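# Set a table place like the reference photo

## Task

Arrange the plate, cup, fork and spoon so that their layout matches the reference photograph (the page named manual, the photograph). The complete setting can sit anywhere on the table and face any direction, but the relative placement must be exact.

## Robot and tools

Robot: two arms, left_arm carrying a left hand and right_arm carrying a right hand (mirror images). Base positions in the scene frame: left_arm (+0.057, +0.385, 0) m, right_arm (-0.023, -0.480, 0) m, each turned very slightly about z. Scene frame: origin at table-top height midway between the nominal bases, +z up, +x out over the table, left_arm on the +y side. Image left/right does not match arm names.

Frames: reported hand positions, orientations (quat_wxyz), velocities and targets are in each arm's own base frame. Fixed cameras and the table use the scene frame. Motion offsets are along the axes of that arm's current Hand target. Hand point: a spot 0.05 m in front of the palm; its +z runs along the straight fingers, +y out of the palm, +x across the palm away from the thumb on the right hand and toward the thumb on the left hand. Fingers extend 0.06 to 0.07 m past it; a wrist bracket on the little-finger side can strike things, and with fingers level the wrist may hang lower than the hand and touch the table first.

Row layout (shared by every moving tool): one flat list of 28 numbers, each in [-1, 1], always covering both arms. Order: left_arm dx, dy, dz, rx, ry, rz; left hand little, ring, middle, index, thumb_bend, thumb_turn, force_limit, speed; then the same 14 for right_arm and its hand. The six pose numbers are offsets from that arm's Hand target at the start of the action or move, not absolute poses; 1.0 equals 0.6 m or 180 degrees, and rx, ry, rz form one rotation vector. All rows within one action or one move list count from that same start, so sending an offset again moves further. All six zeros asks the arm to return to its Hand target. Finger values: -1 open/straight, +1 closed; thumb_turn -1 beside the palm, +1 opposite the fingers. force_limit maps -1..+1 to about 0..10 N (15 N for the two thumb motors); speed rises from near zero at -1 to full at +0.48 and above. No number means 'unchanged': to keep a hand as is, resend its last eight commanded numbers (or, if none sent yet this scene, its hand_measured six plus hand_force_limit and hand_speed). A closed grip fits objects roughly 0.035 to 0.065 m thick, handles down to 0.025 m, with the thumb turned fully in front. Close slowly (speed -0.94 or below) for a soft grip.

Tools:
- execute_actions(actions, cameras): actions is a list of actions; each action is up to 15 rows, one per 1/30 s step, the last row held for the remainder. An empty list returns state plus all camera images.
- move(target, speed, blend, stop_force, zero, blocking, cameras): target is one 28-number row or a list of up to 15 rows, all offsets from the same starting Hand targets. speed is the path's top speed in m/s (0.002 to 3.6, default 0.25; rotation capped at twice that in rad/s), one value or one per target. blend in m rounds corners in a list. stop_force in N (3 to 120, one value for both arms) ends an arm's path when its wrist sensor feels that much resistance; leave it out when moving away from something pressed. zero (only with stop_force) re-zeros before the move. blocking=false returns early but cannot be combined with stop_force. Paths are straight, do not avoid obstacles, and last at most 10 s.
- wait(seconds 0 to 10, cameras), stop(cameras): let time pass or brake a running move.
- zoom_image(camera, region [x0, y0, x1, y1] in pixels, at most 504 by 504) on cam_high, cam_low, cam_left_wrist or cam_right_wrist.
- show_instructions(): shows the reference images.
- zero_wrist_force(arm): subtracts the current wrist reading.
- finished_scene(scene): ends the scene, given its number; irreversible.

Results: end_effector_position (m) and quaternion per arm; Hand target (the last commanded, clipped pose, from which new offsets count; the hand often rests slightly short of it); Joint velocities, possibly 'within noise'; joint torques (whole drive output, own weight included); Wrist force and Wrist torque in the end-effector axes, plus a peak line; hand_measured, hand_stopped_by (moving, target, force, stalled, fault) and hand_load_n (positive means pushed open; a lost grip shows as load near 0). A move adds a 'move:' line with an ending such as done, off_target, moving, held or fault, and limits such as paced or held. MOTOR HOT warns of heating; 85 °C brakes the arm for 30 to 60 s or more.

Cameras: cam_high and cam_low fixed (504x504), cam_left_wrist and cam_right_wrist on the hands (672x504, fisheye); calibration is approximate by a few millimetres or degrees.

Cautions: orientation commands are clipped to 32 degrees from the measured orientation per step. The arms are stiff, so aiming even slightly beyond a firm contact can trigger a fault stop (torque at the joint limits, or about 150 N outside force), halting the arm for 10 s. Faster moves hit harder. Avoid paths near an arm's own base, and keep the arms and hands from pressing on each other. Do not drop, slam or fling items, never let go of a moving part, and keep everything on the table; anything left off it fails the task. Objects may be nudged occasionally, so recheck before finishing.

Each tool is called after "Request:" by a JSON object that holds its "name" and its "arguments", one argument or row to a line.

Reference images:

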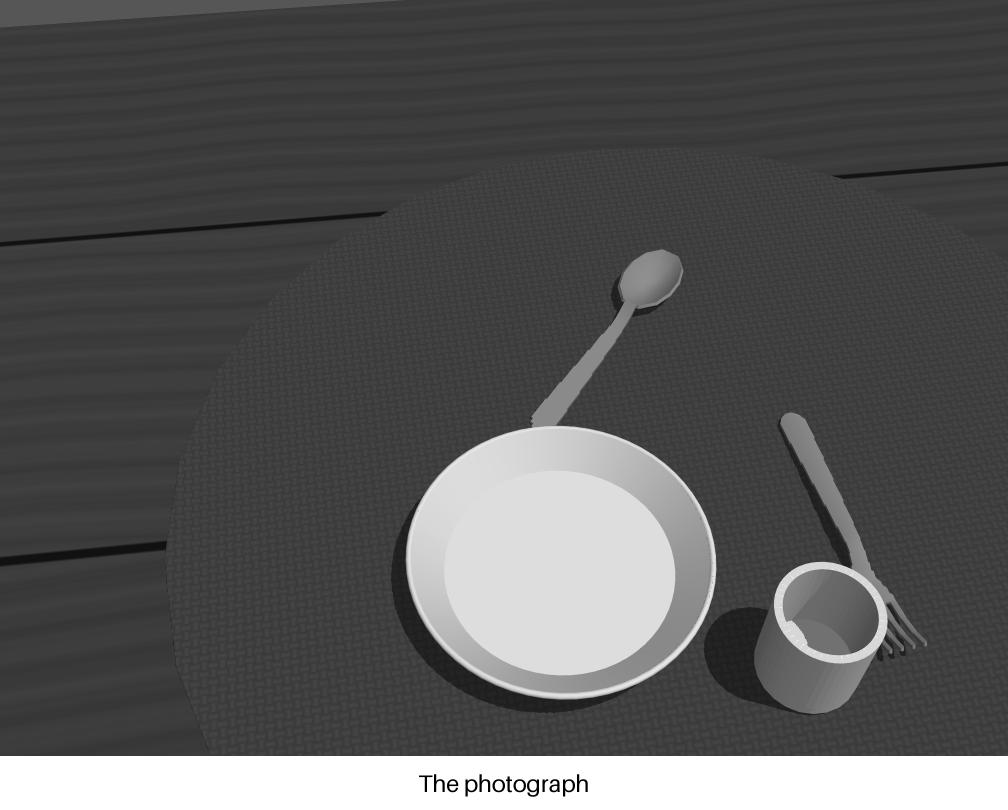

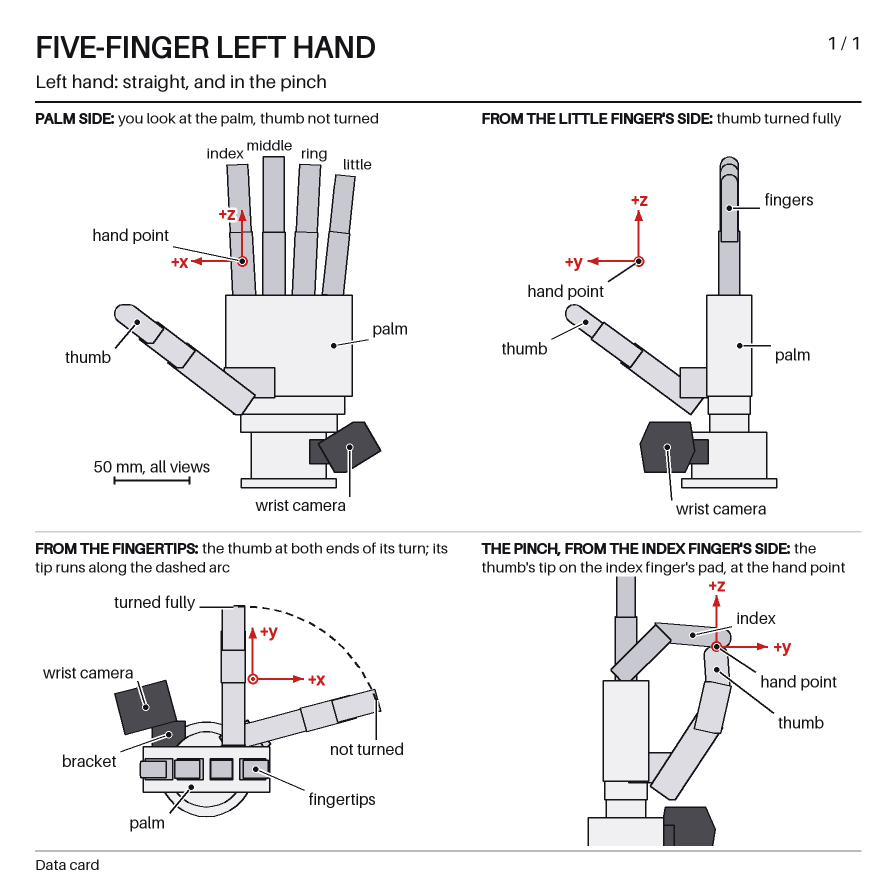

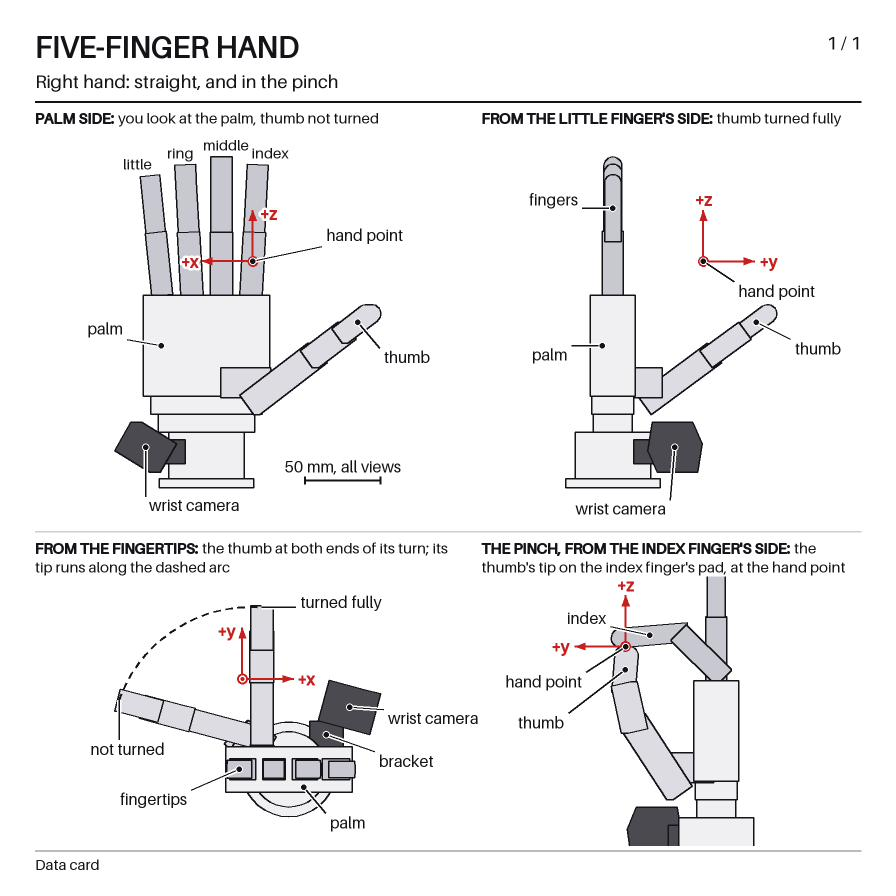

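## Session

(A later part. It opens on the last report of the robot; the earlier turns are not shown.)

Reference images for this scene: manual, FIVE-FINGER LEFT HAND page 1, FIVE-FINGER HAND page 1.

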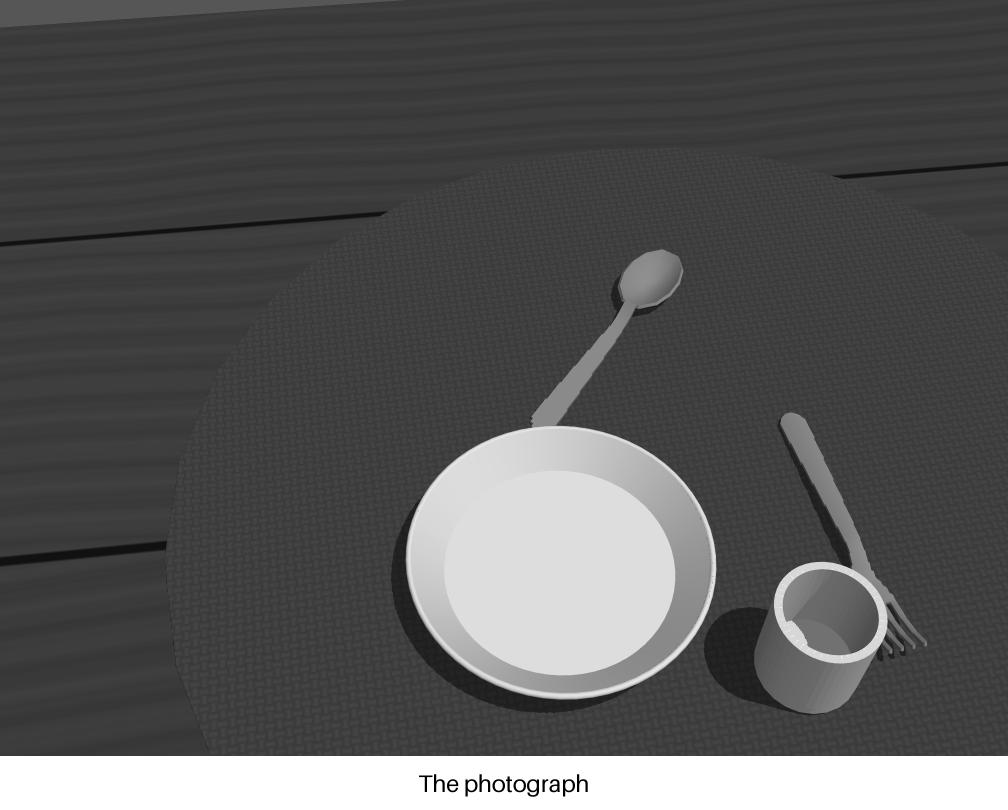

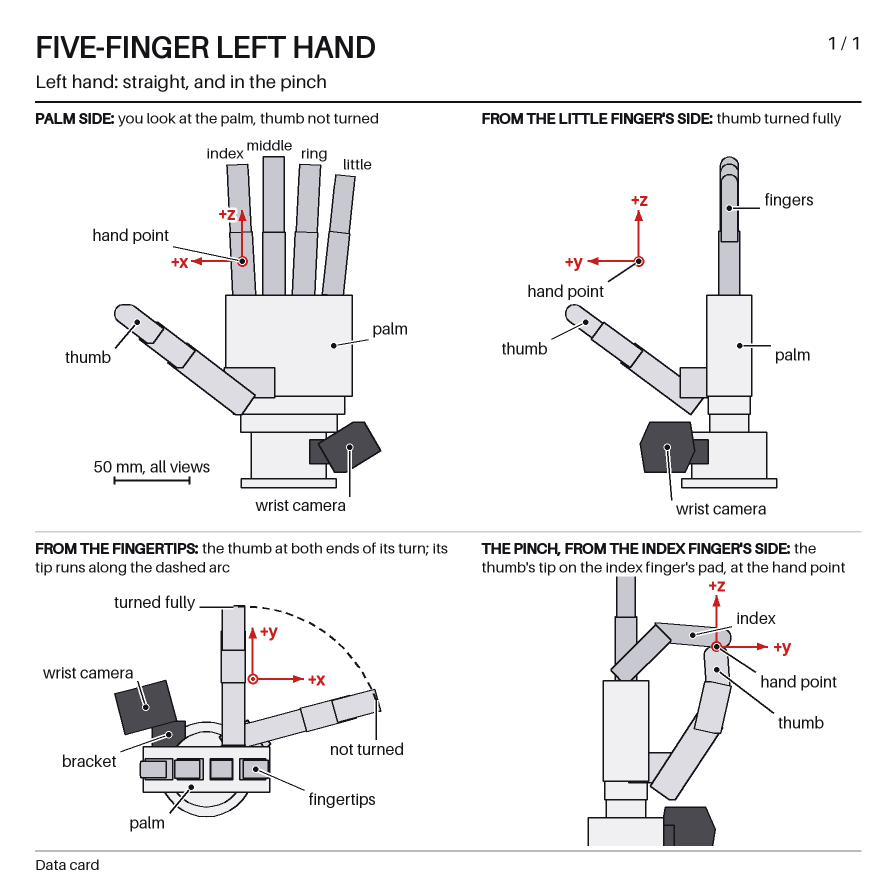

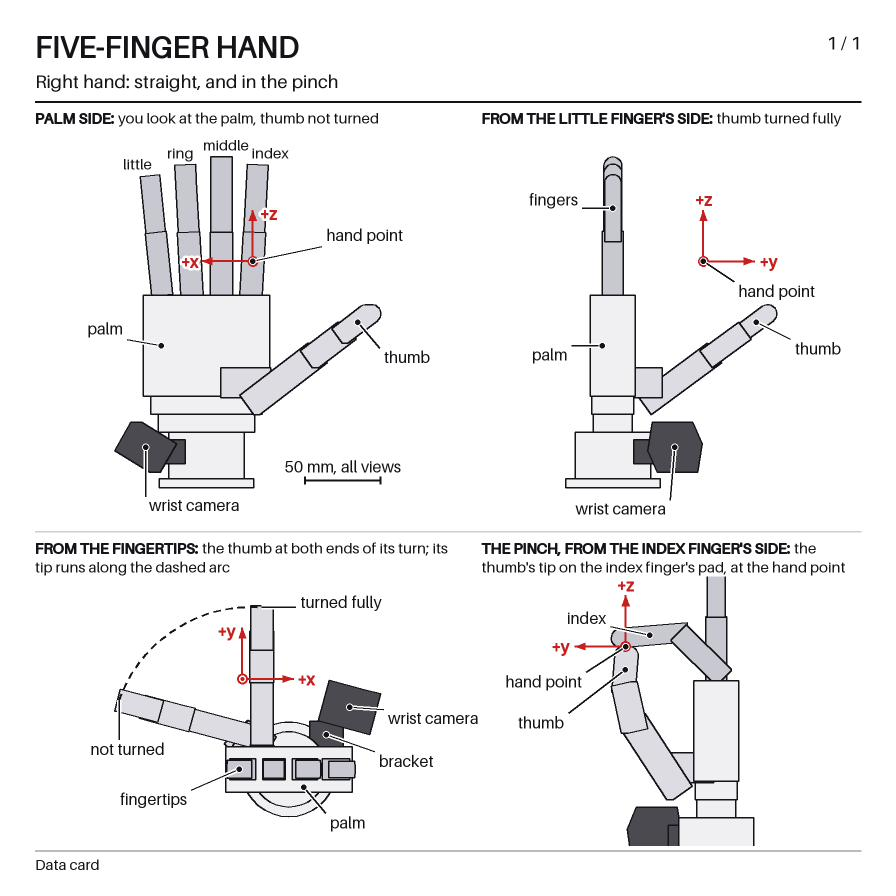

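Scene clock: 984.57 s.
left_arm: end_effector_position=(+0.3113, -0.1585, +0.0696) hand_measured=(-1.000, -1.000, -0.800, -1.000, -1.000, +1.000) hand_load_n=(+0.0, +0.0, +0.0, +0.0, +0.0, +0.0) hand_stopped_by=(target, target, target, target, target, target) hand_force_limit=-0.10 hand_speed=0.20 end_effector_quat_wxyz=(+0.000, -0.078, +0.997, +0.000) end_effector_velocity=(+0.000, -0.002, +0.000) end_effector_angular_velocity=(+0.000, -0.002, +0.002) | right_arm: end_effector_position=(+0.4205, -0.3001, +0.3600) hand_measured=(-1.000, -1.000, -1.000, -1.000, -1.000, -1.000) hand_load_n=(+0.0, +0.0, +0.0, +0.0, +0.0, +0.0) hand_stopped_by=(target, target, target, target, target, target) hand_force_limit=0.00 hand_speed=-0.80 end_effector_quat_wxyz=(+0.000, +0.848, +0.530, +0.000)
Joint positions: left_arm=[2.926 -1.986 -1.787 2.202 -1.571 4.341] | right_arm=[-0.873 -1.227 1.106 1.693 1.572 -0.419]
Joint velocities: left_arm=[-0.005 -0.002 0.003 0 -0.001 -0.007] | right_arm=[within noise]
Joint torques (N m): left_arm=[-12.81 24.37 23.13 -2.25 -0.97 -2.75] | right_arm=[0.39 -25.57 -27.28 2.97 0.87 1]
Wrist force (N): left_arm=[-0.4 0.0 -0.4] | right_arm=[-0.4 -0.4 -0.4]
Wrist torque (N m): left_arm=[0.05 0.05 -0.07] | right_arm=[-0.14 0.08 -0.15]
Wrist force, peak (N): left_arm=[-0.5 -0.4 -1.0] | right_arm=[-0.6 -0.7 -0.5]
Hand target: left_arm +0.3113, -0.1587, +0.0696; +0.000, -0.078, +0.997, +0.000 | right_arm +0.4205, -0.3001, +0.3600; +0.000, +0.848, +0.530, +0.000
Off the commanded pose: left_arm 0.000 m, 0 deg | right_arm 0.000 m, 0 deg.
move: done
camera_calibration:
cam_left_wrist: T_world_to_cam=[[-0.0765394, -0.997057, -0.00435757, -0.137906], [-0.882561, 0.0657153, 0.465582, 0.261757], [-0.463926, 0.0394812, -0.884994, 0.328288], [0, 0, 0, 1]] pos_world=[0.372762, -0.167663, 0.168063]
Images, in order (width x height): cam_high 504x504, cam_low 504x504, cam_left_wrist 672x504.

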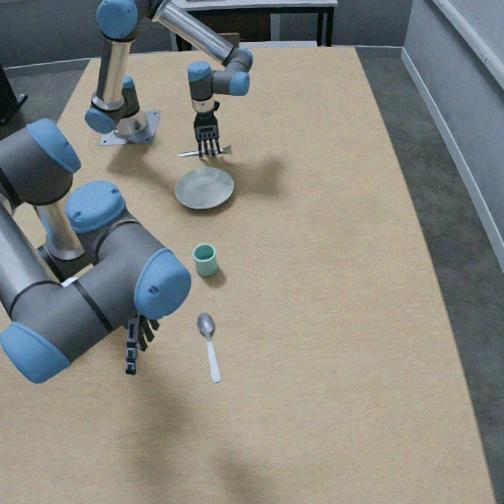

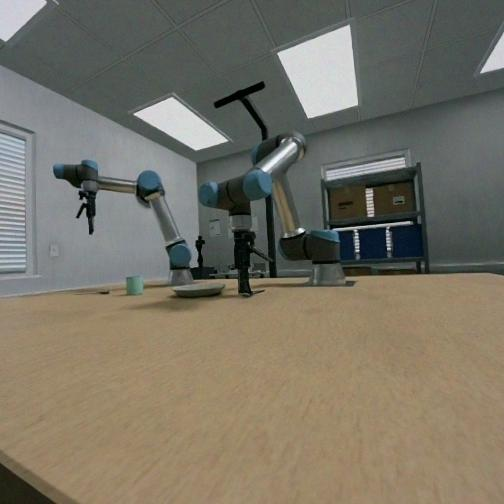

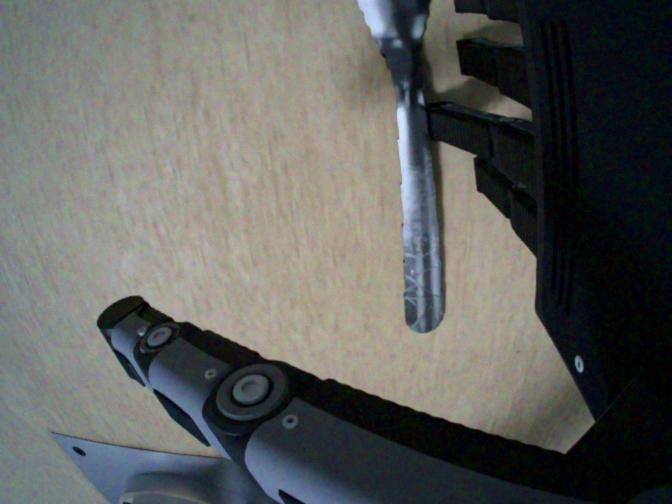

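Request:
{"name": "move", "arguments": {
  "target": [
    [0,0,-0.1,0,0,0,-1,-1,-0.8,-1,-1,1,-0.1,0.2,0,0,0,0,0,0,-1,-1,-1,-1,-1,-1,0,-0.8],
    [-0.0858,-0.5227,-0.1,0,0,-0.2711,-1,-1,-0.8,-1,-1,1,-0.1,0.2,0,0,0,0,0,0,-1,-1,-1,-1,-1,-1,0,-0.8],
    [-0.0858,-0.5227,-0.0083,0,0,-0.2711,-1,-1,-0.8,-1,-1,1,-0.1,0.2,0,0,0,0,0,0,-1,-1,-1,-1,-1,-1,0,-0.8]
  ],
  "speed": [0.1,0.2,0.08],
  "cameras": ["cam_high","cam_low","cam_left_wrist"]
}}

Request:
{"name": "zoom_image", "arguments": {
  "camera": "cam_high",
  "region": [160, 120, 280, 240]
}}

Scene clock: 1026.97 s.
left_arm: end_effector_position=(+0.4110, -0.4604, +0.0746) hand_measured=(-1.000, -1.000, -0.800, -1.000, -1.000, +1.000) hand_load_n=(+0.0, +0.0, +0.0, +0.0, +0.0, +0.0) hand_stopped_by=(target, target, target, target, target, target) hand_force_limit=-0.10 hand_speed=0.20 end_effector_quat_wxyz=(+0.000, -0.483, +0.876, +0.000) | right_arm: end_effector_position=(+0.4205, -0.3001, +0.3600) hand_measured=(-1.000, -1.000, -1.000, -1.000, -1.000, -1.000) hand_load_n=(+0.0, +0.0, +0.0, +0.0, +0.0, +0.0) hand_stopped_by=(target, target, target, target, target, target) hand_force_limit=0.00 hand_speed=-0.80 end_effector_quat_wxyz=(+0.000, +0.848, +0.530, +0.000)
Joint positions: left_arm=[2.57 -2.608 -0.672 1.709 -1.571 3.132] | right_arm=[-0.873 -1.227 1.106 1.693 1.572 -0.419]
Joint torques (N m): left_arm=[13.56 61.12 28.71 -4.93 -1.25 -2.47] | right_arm=[0.13 -25.87 -27.64 3.11 1.07 1.17]
Wrist force (N): left_arm=[-0.6 -0.1 -0.1] | right_arm=[-0.4 -0.5 -0.3]
Wrist torque (N m): left_arm=[0.01 0.08 -0.09] | right_arm=[-0.16 0.07 -0.15]
Wrist force, peak (N): left_arm=[-0.1 1.4 -0.2] | right_arm=[-0.5 -0.7 -0.5]
Hand target: left_arm +0.4110, -0.4604, +0.0746; +0.000, -0.483, +0.876, +0.000 | right_arm +0.4205, -0.3001, +0.3600; +0.000, +0.848, +0.530, +0.000
Off the commanded pose: left_arm 0.000 m, 0 deg | right_arm 0.000 m, 0 deg.
move: done
camera_calibration:
cam_left_wrist: T_world_to_cam=[[0.699804, -0.714322, -0.00425677, -0.620054], [-0.630796, -0.62075, 0.465581, -0.0522272], [-0.335217, -0.32313, -0.884995, 0.170947], [0, 0, 0, 1]] pos_world=[0.458276, -0.4201, 0.172964]
Images, in order (width x height): cam_high 504x504, cam_low 504x504, cam_left_wrist 672x504.

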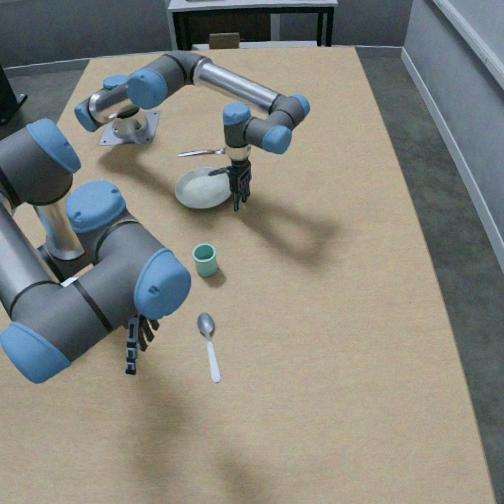

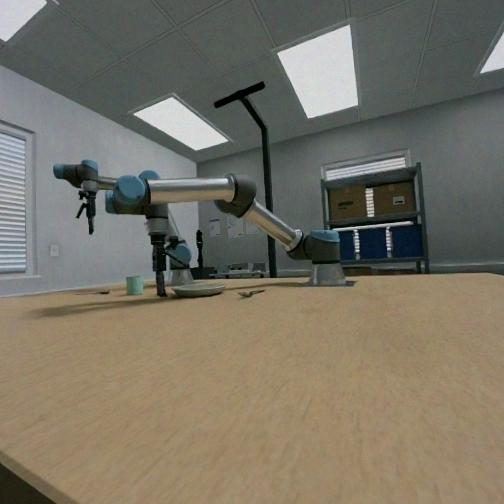

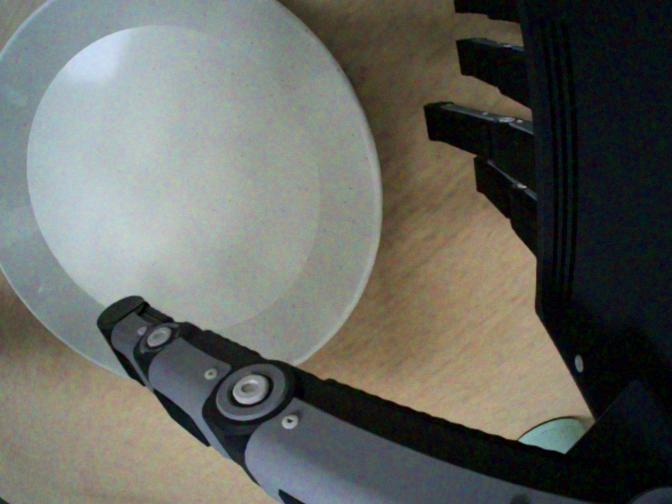

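Scaled by 4.200 from the camera's 504x504 image, which has a finer 720x720 frame.

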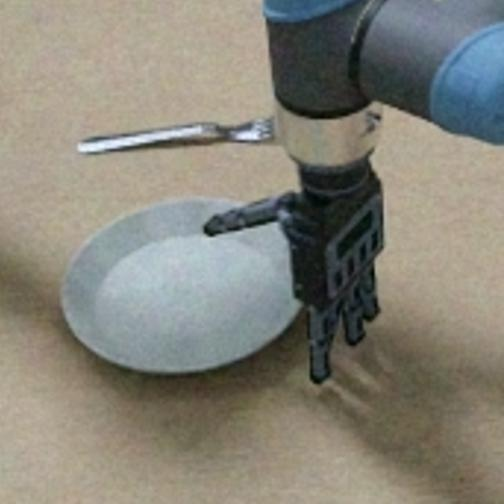

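Request:
{"name": "move", "arguments": {
  "target": [
    [0,0.0584,0,0,0,0,-1,-1,-0.8,-1,-1,1,-0.1,0.2,0,0,0,0,0,0,-1,-1,-1,-1,-1,-1,0,-0.8],
    [0,0,0,0,0,0,-1,-1,-0.8,-1,-1,1,-0.1,0.2,0,0,0,0,0,0,-1,-1,-1,-1,-1,-1,0,-0.8],
    [0,0,-0.2,0,0,0,-1,-1,-0.8,-1,-1,1,-0.1,0.2,0,0,0,0,0,0,-1,-1,-1,-1,-1,-1,0,-0.8]
  ],
  "speed": [0.03,0.08,0.15],
  "cameras": ["cam_high","cam_left_wrist"]
}}

Request:
{"name": "zoom_image", "arguments": {
  "camera": "cam_high",
  "region": [160, 130, 260, 230]
}}

Scene clock: 1039.00 s.
left_arm: end_effector_position=(+0.4110, -0.4604, +0.1945) hand_measured=(-1.000, -1.000, -0.800, -1.000, -1.000, +1.000) hand_load_n=(+0.0, +0.0, +0.0, +0.0, +0.0, +0.0) hand_stopped_by=(target, target, target, target, target, target) hand_force_limit=-0.10 hand_speed=0.20 end_effector_quat_wxyz=(+0.000, -0.483, +0.876, +0.000) | right_arm: end_effector_position=(+0.4205, -0.3001, +0.3600) hand_measured=(-1.000, -1.000, -1.000, -1.000, -1.000, -1.000) hand_load_n=(+0.0, +0.0, -0.5, +0.0, +0.0, +0.0) hand_stopped_by=(target, target, target, target, target, target) hand_force_limit=0.00 hand_speed=-0.80 end_effector_quat_wxyz=(+0.000, +0.848, +0.530, +0.000)
Joint positions: left_arm=[2.57 -2.621 -0.34 1.39 -1.571 3.132] | right_arm=[-0.873 -1.227 1.106 1.693 1.572 -0.419]
Joint torques (N m): left_arm=[-11.09 60.7 21.23 -1.76 -2.67 -0.45] | right_arm=[0.64 -24.92 -27.28 2.8 0.92 1.1]
Wrist force (N): left_arm=[-0.5 0.2 0.2] | right_arm=[-0.3 -0.6 -0.5]
Wrist torque (N m): left_arm=[0.04 0.09 -0.06] | right_arm=[-0.17 0.07 -0.15]
Wrist force, peak (N): left_arm=[-0.8 -2.4 -0.8] | right_arm=[-0.5 -0.6 -0.6]
Hand target: left_arm +0.4109, -0.4604, +0.1946; +0.000, -0.483, +0.876, +0.000 | right_arm +0.4205, -0.3001, +0.3600; +0.000, +0.848, +0.530, +0.000
Off the commanded pose: left_arm 0.000 m, 0 deg | right_arm 0.000 m, 0 deg.
move: done
camera_calibration:
cam_left_wrist: T_world_to_cam=[[0.699876, -0.714253, -0.00406875, -0.619743], [-0.630775, -0.620731, 0.465634, -0.108113], [-0.335106, -0.32332, -0.884968, 0.27701], [0, 0, 0, 1]] pos_world=[0.458376, -0.420199, 0.292964]
Images, in order (width x height): cam_high 504x504, cam_left_wrist 672x504.

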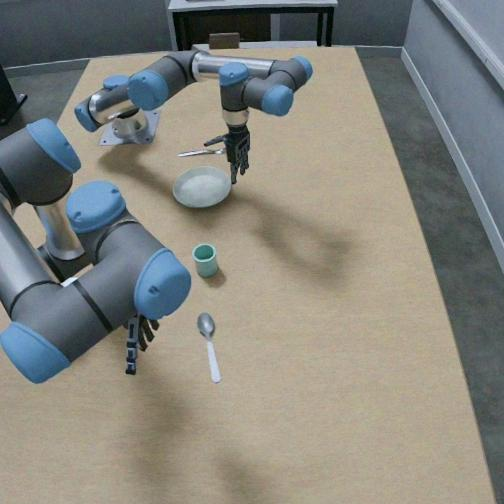

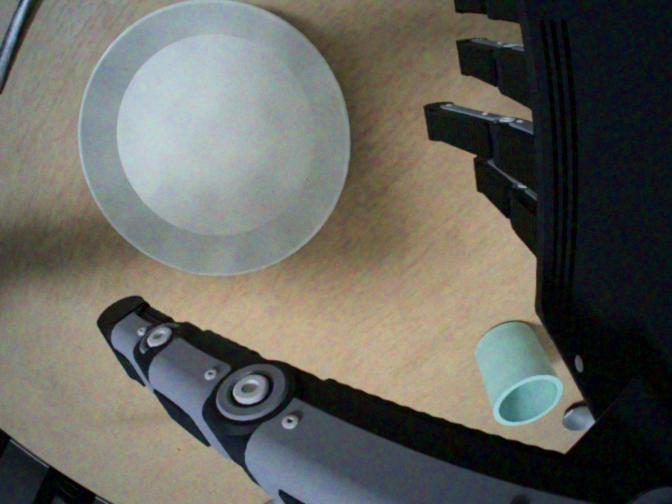

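Scaled by 5.040 from the camera's 504x504 image, which has a finer 720x720 frame.

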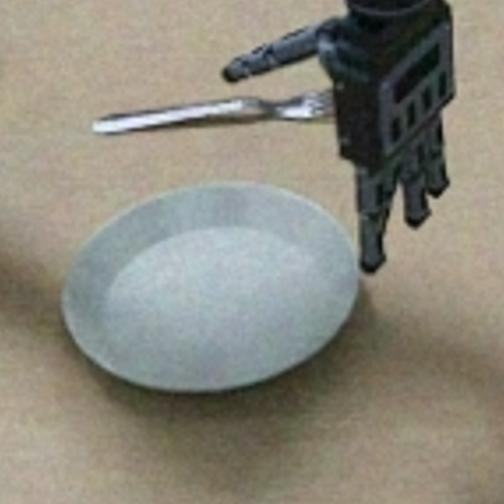

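Request:
{"name": "move", "arguments": {
  "target": [0.4317,-0.2120,0.0743,0.1630,0.0428,0.1597,-1,-1,-0.3,-0.3,-0.25,1,-0.1,0,0,0,0,0,0,0,-1,-1,-1,-1,-1,-1,0,-0.8],
  "speed": 0.2,
  "cameras": ["cam_high","cam_left_wrist"]
}}

Request:
{"name": "zoom_image", "arguments": {
  "camera": "cam_high",
  "region": [160, 200, 260, 300]
}}

Scene clock: 1080.63 s.
left_arm: end_effector_position=(+0.3796, -0.7462, +0.1495) hand_measured=(-1.000, -1.000, -0.300, -0.300, -0.250, +1.000) hand_load_n=(+0.0, -0.5, +0.0, +0.0, +0.0, +0.0) hand_stopped_by=(target, target, target, target, target, target) hand_force_limit=-0.10 hand_speed=0.00 end_effector_quat_wxyz=(+0.093, -0.240, +0.898, -0.358) | right_arm: end_effector_position=(+0.4205, -0.3001, +0.3600) hand_measured=(-1.000, -1.000, -1.000, -1.000, -1.000, -1.000) hand_load_n=(+0.0, +0.0, +0.0, +0.0, +0.0, +0.0) hand_stopped_by=(target, target, target, target, target, target) hand_force_limit=0.00 hand_speed=-0.80 end_effector_quat_wxyz=(+0.000, +0.848, +0.530, +0.000)
Joint positions: left_arm=[2.267 -2.778 -0.035 1.991 -1.448 3.267] | right_arm=[-0.873 -1.227 1.106 1.693 1.572 -0.419]
Joint torques (N m): left_arm=[13.25 64.75 21.93 1.49 -1.83 -2.57] | right_arm=[0.39 -25.16 -27.4 2.86 1.05 1.06]
Wrist force (N): left_arm=[0.1 0.5 -1.2] | right_arm=[-0.5 -0.4 -0.4]
Wrist torque (N m): left_arm=[0.13 -0.12 -0.10] | right_arm=[-0.13 0.09 -0.15]
Wrist force, peak (N): left_arm=[-1.9 0.8 -0.2] | right_arm=[-0.5 -0.7 -0.5]
Hand target: left_arm +0.3803, -0.7474, +0.1500; +0.063, -0.236, +0.937, -0.251 | right_arm +0.4205, -0.3001, +0.3600; +0.000, +0.848, +0.530, +0.000
Off the commanded pose: left_arm 0.001 m, 13 deg | right_arm 0.000 m, 0 deg.
elbow stopped short (left arm): the move would have taken joint 3 (elbow) straighter than the controller allows.
move: off_target (left_arm)
camera_calibration:
cam_left_wrist: T_world_to_cam=[[0.154558, -0.729316, 0.666491, -0.706496], [-0.978994, -0.0222594, 0.202669, 0.333756], [-0.132974, -0.683815, -0.717437, -0.236601], [0, 0, 0, 1]] pos_world=[0.404478, -0.669621, 0.233485]
Images, in order (width x height): cam_high 504x504, cam_left_wrist 672x504.

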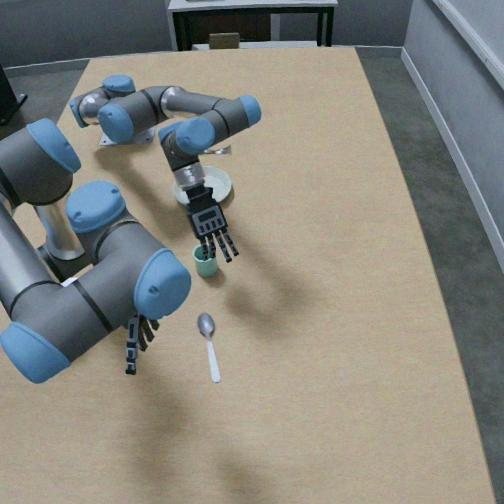

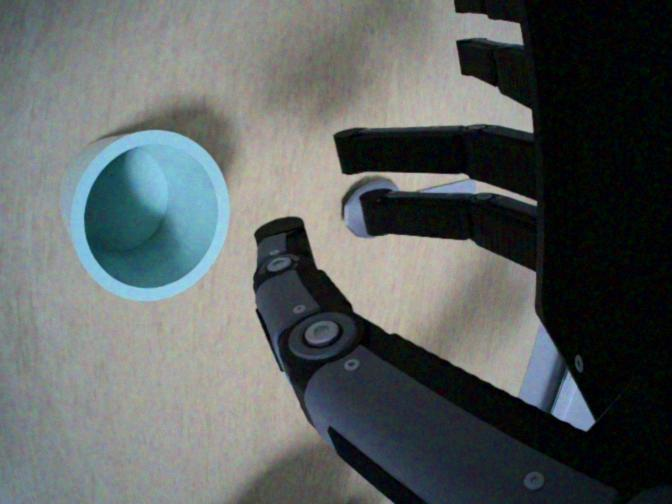

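Scaled by 5.040 from the camera's 504x504 image, which has a finer 720x720 frame.

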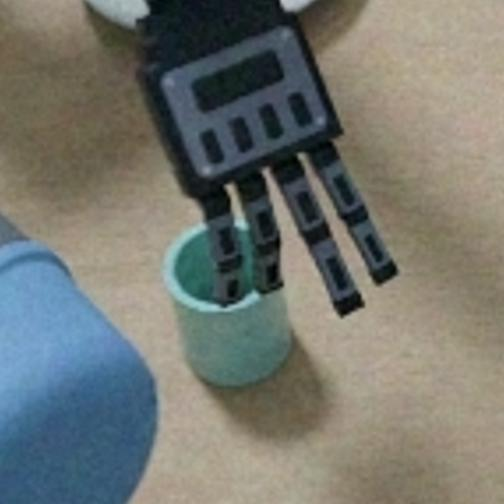

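Request:
{"name": "move", "arguments": {
  "target": [-0.006,0.028,0.0415,0.0833,0,0,-1,-1,-0.3,-0.3,-0.25,1,-0.1,0,0,0,0,0,0,0,-1,-1,-1,-1,-1,-1,0,-0.8],
  "speed": 0.1,
  "cameras": ["cam_left_wrist"]
}}

Scene clock: 1092.80 s.
left_arm: end_effector_position=(+0.3826, -0.7437, +0.1200) hand_measured=(-1.000, -1.000, -0.300, -0.300, -0.250, +1.000) hand_load_n=(+0.0, +0.0, +0.0, +0.0, +0.0, +0.0) hand_stopped_by=(target, target, target, target, target, target) hand_force_limit=-0.10 hand_speed=0.00 end_effector_quat_wxyz=(+0.094, -0.226, +0.896, -0.371) | right_arm: end_effector_position=(+0.4205, -0.3001, +0.3600) hand_measured=(-1.000, -1.000, -1.000, -1.000, -1.000, -1.000) hand_load_n=(+0.0, +0.0, +0.0, +0.0, +0.0, +0.5) hand_stopped_by=(target, target, target, target, target, target) hand_force_limit=0.00 hand_speed=-0.80 end_effector_quat_wxyz=(+0.000, +0.848, +0.530, +0.000)
Joint positions: left_arm=[2.277 -2.628 -0.417 2.248 -1.422 3.292] | right_arm=[-0.873 -1.227 1.106 1.693 1.572 -0.419]
Joint torques (N m): left_arm=[-8.82 61.07 11.34 1.47 -2.74 -0.21] | right_arm=[-0.09 -25.42 -27.21 2.71 0.84 1.15]
Wrist force (N): left_arm=[0.1 0.5 -1.1] | right_arm=[-0.4 -0.5 -0.4]
Wrist torque (N m): left_arm=[0.13 -0.13 -0.03] | right_arm=[-0.16 0.08 -0.16]
Wrist force, peak (N): left_arm=[0.2 1.4 -0.8] | right_arm=[-0.5 -0.8 -0.5]
Hand target: left_arm +0.3825, -0.7438, +0.1200; +0.094, -0.226, +0.896, -0.371 | right_arm +0.4205, -0.3001, +0.3600; +0.000, +0.848, +0.530, +0.000
Off the commanded pose: left_arm 0.000 m, 0 deg | right_arm 0.000 m, 0 deg.
move: done
camera_calibration:
cam_left_wrist: T_world_to_cam=[[0.124793, -0.717819, 0.684954, -0.667819], [-0.982482, 0.00689725, 0.186228, 0.367723], [-0.138403, -0.696196, -0.704384, -0.264282], [0, 0, 0, 1]] pos_world=[0.408043, -0.665901, 0.202789]
Images, in order (width x height): cam_left_wrist 672x504.

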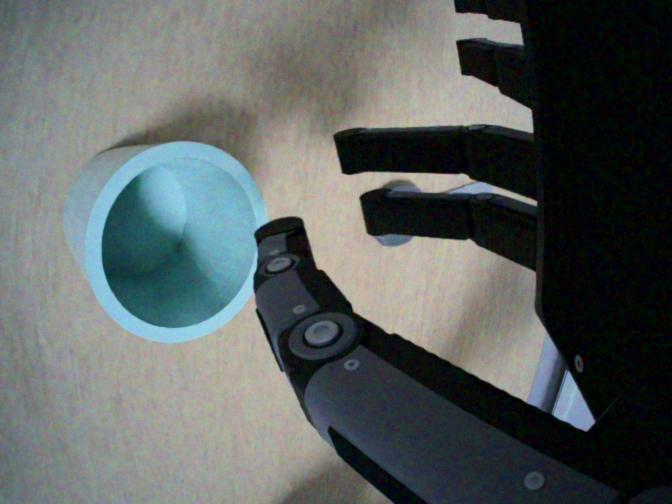

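Request:
{"name": "move", "arguments": {
  "target": [0,0.0801,0.0801,0,0,0,-1,-1,-0.3,-0.3,-0.25,1,-0.1,0,0,0,0,0,0,0,-1,-1,-1,-1,-1,-1,0,-0.8],
  "speed": 0.05,
  "stop_force": 4,
  "cameras": ["cam_left_wrist","cam_low","cam_high"]
}}

Request:
{"name": "zoom_image", "arguments": {
  "camera": "cam_high",
  "region": [160, 200, 260, 300]
}}

Request:
{"name": "zoom_image", "arguments": {
  "camera": "cam_low",
  "region": [90, 240, 190, 310]
}}

Scene clock: 1101.17 s.
left_arm: end_effector_position=(+0.3825, -0.7438, +0.0521) hand_measured=(-1.000, -1.000, -0.300, -0.300, -0.250, +1.000) hand_load_n=(+0.0, +0.0, +0.0, +0.0, +0.0, +0.0) hand_stopped_by=(target, target, target, target, target, target) hand_force_limit=-0.10 hand_speed=0.00 end_effector_quat_wxyz=(+0.094, -0.226, +0.896, -0.371) | right_arm: end_effector_position=(+0.4205, -0.3001, +0.3600) hand_measured=(-1.000, -1.000, -1.000, -1.000, -1.000, -1.000) hand_load_n=(+0.0, +0.0, +0.0, +0.0, +0.0, +0.0) hand_stopped_by=(target, target, target, target, target, target) hand_force_limit=0.00 hand_speed=-0.80 end_effector_quat_wxyz=(+0.000, +0.848, +0.530, +0.000)
Joint positions: left_arm=[2.277 -2.625 -0.596 2.424 -1.422 3.293] | right_arm=[-0.873 -1.227 1.106 1.693 1.572 -0.419]
Joint torques (N m): left_arm=[9.59 62.76 30.39 -3.26 2.65 -2.36] | right_arm=[0.15 -25.88 -27.57 2.74 0.94 0.85]
Wrist force (N): left_arm=[0.5 0.7 -1.0] | right_arm=[-0.4 -0.6 -0.5]
Wrist torque (N m): left_arm=[0.13 -0.19 -0.01] | right_arm=[-0.17 0.07 -0.15]
Wrist force, peak (N): left_arm=[0.2 0.1 -1.6] | right_arm=[-0.3 -0.8 -0.6]
Hand target: left_arm +0.3825, -0.7438, +0.0521; +0.094, -0.226, +0.896, -0.371 | right_arm +0.4205, -0.3001, +0.3600; +0.000, +0.848, +0.530, +0.000
Off the commanded pose: left_arm 0.000 m, 0 deg | right_arm 0.000 m, 0 deg.
move: done
camera_calibration:
cam_left_wrist: T_world_to_cam=[[0.124528, -0.717768, 0.685056, -0.621174], [-0.982515, 0.00711105, 0.18605, 0.380467], [-0.138412, -0.696246, -0.704332, -0.3123], [0, 0, 0, 1]] pos_world=[0.407942, -0.666002, 0.13479]
Images, in order (width x height): cam_high 504x504, cam_low 504x504, cam_left_wrist 672x504.

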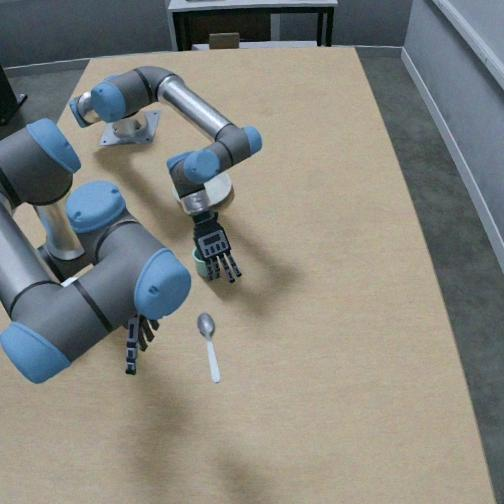

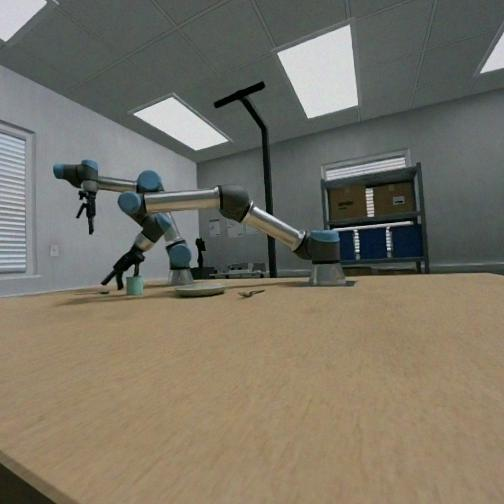

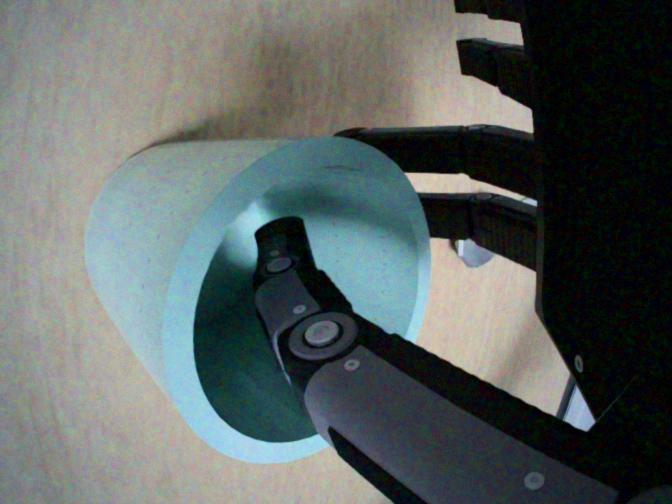

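Scaled by 5.040 from the camera's 504x504 image, which has a finer 720x720 frame.

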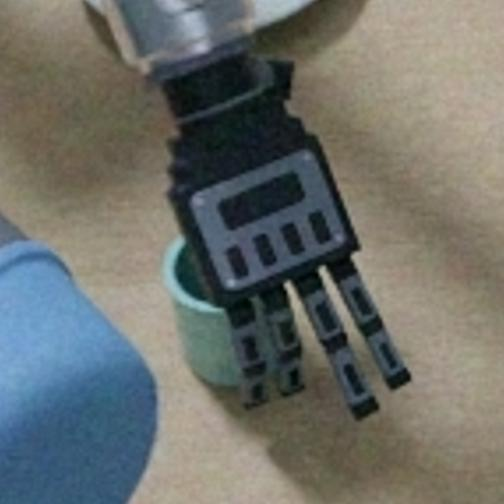

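Scaled by 5.040 from the camera's 504x504 image, which has a finer 720x720 frame.

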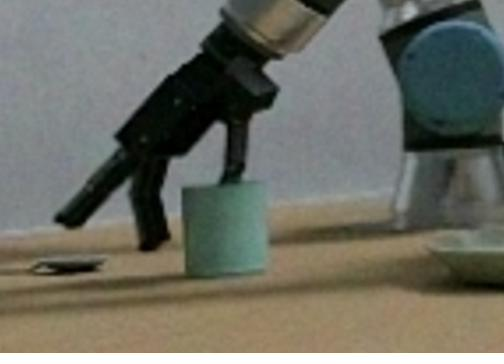

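Request:
{"name": "move", "arguments": {
  "target": [0,0,0,0,0,0,-1,-1,0.5,0.5,-0.25,1,-0.7,-0.8,0,0,0,0,0,0,-1,-1,-1,-1,-1,-1,0,-0.8],
  "speed": 0.03,
  "cameras": ["cam_low","cam_left_wrist"]
}}

Request:
{"name": "zoom_image", "arguments": {
  "camera": "cam_low",
  "region": [90, 240, 190, 310]
}}

Scene clock: 1107.43 s.
left_arm: end_effector_position=(+0.3825, -0.7438, +0.0521) hand_measured=(-1.000, -1.000, +0.050, +0.216, -0.250, +1.000) hand_load_n=(+0.0, +0.0, +0.0, +1.5, +1.5, +0.0) hand_stopped_by=(target, target, force, force, target, target) hand_force_limit=-0.70 hand_speed=-0.80 end_effector_quat_wxyz=(+0.094, -0.226, +0.896, -0.371) | right_arm: end_effector_position=(+0.4205, -0.3001, +0.3600) hand_measured=(-1.000, -1.000, -1.000, -1.000, -1.000, -1.000) hand_load_n=(-0.5, +0.0, +0.0, +0.0, +0.0, +0.0) hand_stopped_by=(target, target, target, target, target, target) hand_force_limit=0.00 hand_speed=-0.80 end_effector_quat_wxyz=(+0.000, +0.848, +0.530, +0.000)
Joint positions: left_arm=[2.277 -2.625 -0.596 2.424 -1.422 3.293] | right_arm=[-0.873 -1.227 1.106 1.693 1.572 -0.419]
Joint torques (N m): left_arm=[13.75 62.76 27.99 -2.02 2.71 -2.39] | right_arm=[-0.79 -25.38 -28.11 2.66 0.85 1.15]
Wrist force (N): left_arm=[0.3 1.3 -0.2] | right_arm=[-0.5 -0.8 -0.4]
Wrist torque (N m): left_arm=[0.12 -0.13 -0.05] | right_arm=[-0.20 0.08 -0.17]
Wrist force, peak (N): left_arm=[0.3 1.7 0.1] | right_arm=[-0.3 -0.8 -0.5]
Hand target: left_arm +0.3825, -0.7438, +0.0521; +0.094, -0.226, +0.896, -0.371 | right_arm +0.4205, -0.3001, +0.3600; +0.000, +0.848, +0.530, +0.000
Off the commanded pose: left_arm 0.000 m, 0 deg | right_arm 0.000 m, 0 deg.
move: done
camera_calibration:
cam_left_wrist: T_world_to_cam=[[0.124528, -0.717768, 0.685056, -0.621174], [-0.982515, 0.00711105, 0.18605, 0.380467], [-0.138412, -0.696246, -0.704332, -0.3123], [0, 0, 0, 1]] pos_world=[0.407942, -0.666002, 0.13479]
Images, in order (width x height): cam_low 504x504, cam_left_wrist 672x504.

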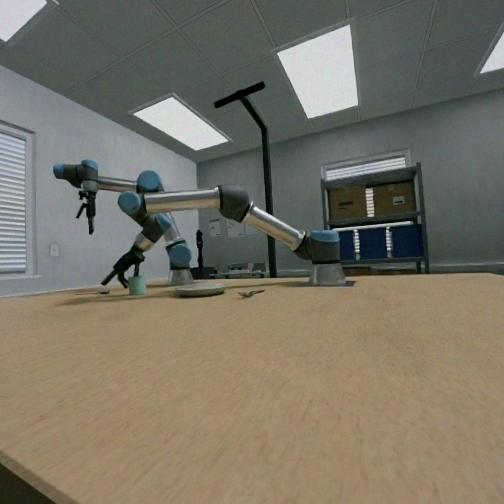

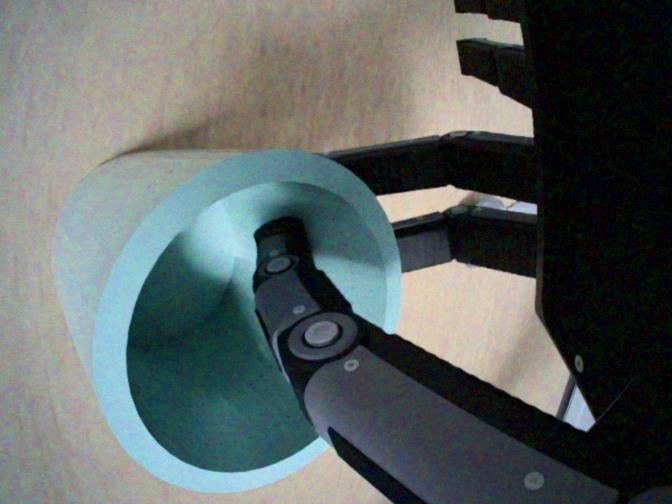

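Scaled by 5.040 from the camera's 504x504 image, which has a finer 720x720 frame.

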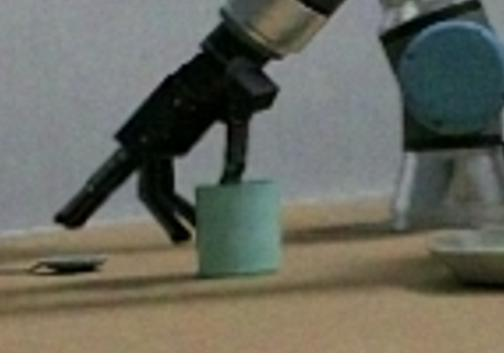

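Request:
{"name": "move", "arguments": {
  "target": [0,0,0,0,0,0,-1,-1,0.55,0.55,-0.25,1,-0.4,-0.8,0,0,0,0,0,0,-1,-1,-1,-1,-1,-1,0,-0.8],
  "speed": 0.03
}}

Request:
{"name": "move", "arguments": {
  "target": [
    [-0.0464,0.0240,-0.0276,0,0,0,-1,-1,0.55,0.55,-0.25,1,-0.4,-0.8,0,0,0,0,0,0,-1,-1,-1,-1,-1,-1,0,-0.8]
  ],
  "speed": 0.05,
  "cameras": ["cam_low","cam_left_wrist"]
}}

Request:
{"name": "zoom_image", "arguments": {
  "camera": "cam_low",
  "region": [90, 240, 190, 310]
}}

Scene clock: 1121.67 s.
left_arm: end_effector_position=(+0.3825, -0.7438, +0.0521) hand_measured=(-1.000, -1.000, +0.158, +0.232, -0.252, +1.000) hand_load_n=(+0.0, +0.0, +4.5, +1.5, +4.5, +0.0) hand_stopped_by=(target, target, force, force, target, target) hand_force_limit=-0.40 hand_speed=-0.80 end_effector_quat_wxyz=(+0.094, -0.226, +0.896, -0.371) | right_arm: end_effector_position=(+0.4205, -0.3001, +0.3600) hand_measured=(-1.000, -1.000, -1.000, -1.000, -1.000, -1.000) hand_load_n=(+0.0, +0.0, +0.0, +0.0, -0.5, +0.0) hand_stopped_by=(target, target, target, target, target, target) hand_force_limit=0.00 hand_speed=-0.80 end_effector_quat_wxyz=(+0.000, +0.848, +0.530, +0.000)
Joint positions: left_arm=[2.277 -2.625 -0.596 2.424 -1.422 3.293] | right_arm=[-0.873 -1.227 1.106 1.693 1.572 -0.419]
Joint torques (N m): left_arm=[13.29 61.36 21.95 1.2 2.57 -2.33] | right_arm=[0.26 -25.64 -27.47 2.52 0.89 0.97]
Wrist force (N): left_arm=[0.1 2.0 0.7] | right_arm=[-0.4 -0.7 -0.3]
Wrist torque (N m): left_arm=[0.16 -0.10 -0.06] | right_arm=[-0.19 0.07 -0.16]
Wrist force, peak (N): left_arm=[-0.1 2.2 0.7] | right_arm=[-0.6 -0.7 -0.5]
Hand target: left_arm +0.3825, -0.7438, +0.0521; +0.094, -0.226, +0.896, -0.371 | right_arm +0.4205, -0.3001, +0.3600; +0.000, +0.848, +0.530, +0.000
Off the commanded pose: left_arm 0.000 m, 0 deg | right_arm 0.000 m, 0 deg.
move: done

Scene clock: 1122.77 s.
left_arm: end_effector_position=(+0.3968, -0.7113, +0.0536) hand_measured=(-1.000, -1.000, +0.158, +0.232, -0.252, +1.000) hand_load_n=(+0.0, +0.0, +5.0, +2.0, +5.5, +0.0) hand_stopped_by=(target, target, force, force, target, target) hand_force_limit=-0.40 hand_speed=-0.80 end_effector_quat_wxyz=(+0.094, -0.226, +0.896, -0.371) | right_arm: end_effector_position=(+0.4205, -0.3001, +0.3600) hand_measured=(-1.000, -1.000, -1.000, -1.000, -1.000, -1.000) hand_load_n=(+0.0, +0.0, +0.0, +0.0, +0.0, +0.0) hand_stopped_by=(target, target, target, target, target, target) hand_force_limit=0.00 hand_speed=-0.80 end_effector_quat_wxyz=(+0.000, +0.848, +0.530, +0.000)
Joint positions: left_arm=[2.325 -2.547 -0.744 2.489 -1.389 3.327] | right_arm=[-0.873 -1.227 1.106 1.693 1.572 -0.419]
Joint torques (N m): left_arm=[-11.54 51.84 25.61 -3.55 -2.53 -2.36] | right_arm=[-0.63 -25.15 -27.71 2.6 0.92 1.09]
Wrist force (N): left_arm=[0.3 1.8 0.2] | right_arm=[-0.7 -0.6 -0.5]
Wrist torque (N m): left_arm=[0.22 -0.14 -0.11] | right_arm=[-0.16 0.12 -0.17]
Wrist force, peak (N): left_arm=[-0.3 2.3 0.9] | right_arm=[-0.7 -0.6 -0.5]
Hand target: left_arm +0.3967, -0.7113, +0.0536; +0.094, -0.226, +0.896, -0.371 | right_arm +0.4205, -0.3001, +0.3600; +0.000, +0.848, +0.530, +0.000
Off the commanded pose: left_arm 0.000 m, 0 deg | right_arm 0.000 m, 0 deg.
move: done
camera_calibration:
cam_left_wrist: T_world_to_cam=[[0.12455, -0.717661, 0.685164, -0.600667], [-0.982525, 0.00705428, 0.185994, 0.393866], [-0.138314, -0.696356, -0.704242, -0.286702], [0, 0, 0, 1]] pos_world=[0.422142, -0.6335, 0.136391]
Images, in order (width x height): cam_low 504x504, cam_left_wrist 672x504.

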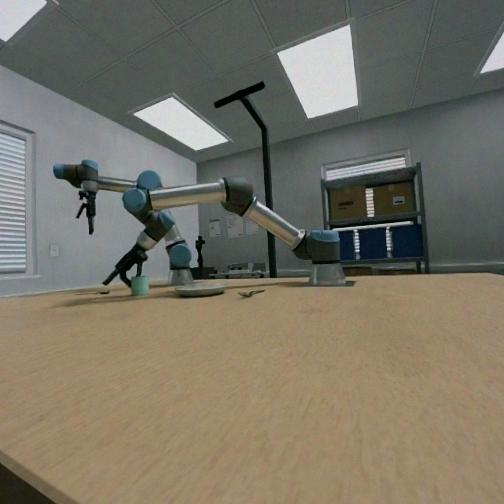

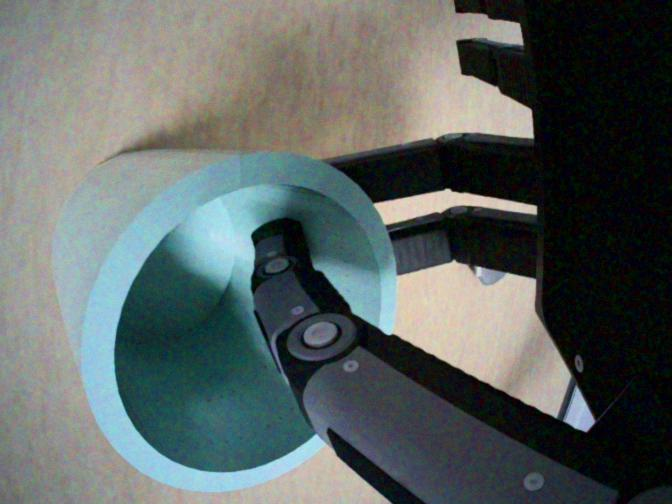

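Scaled by 5.040 from the camera's 504x504 image, which has a finer 720x720 frame.

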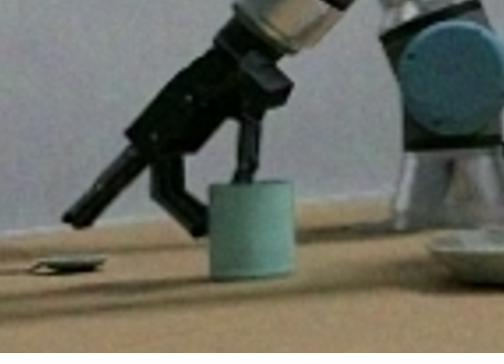

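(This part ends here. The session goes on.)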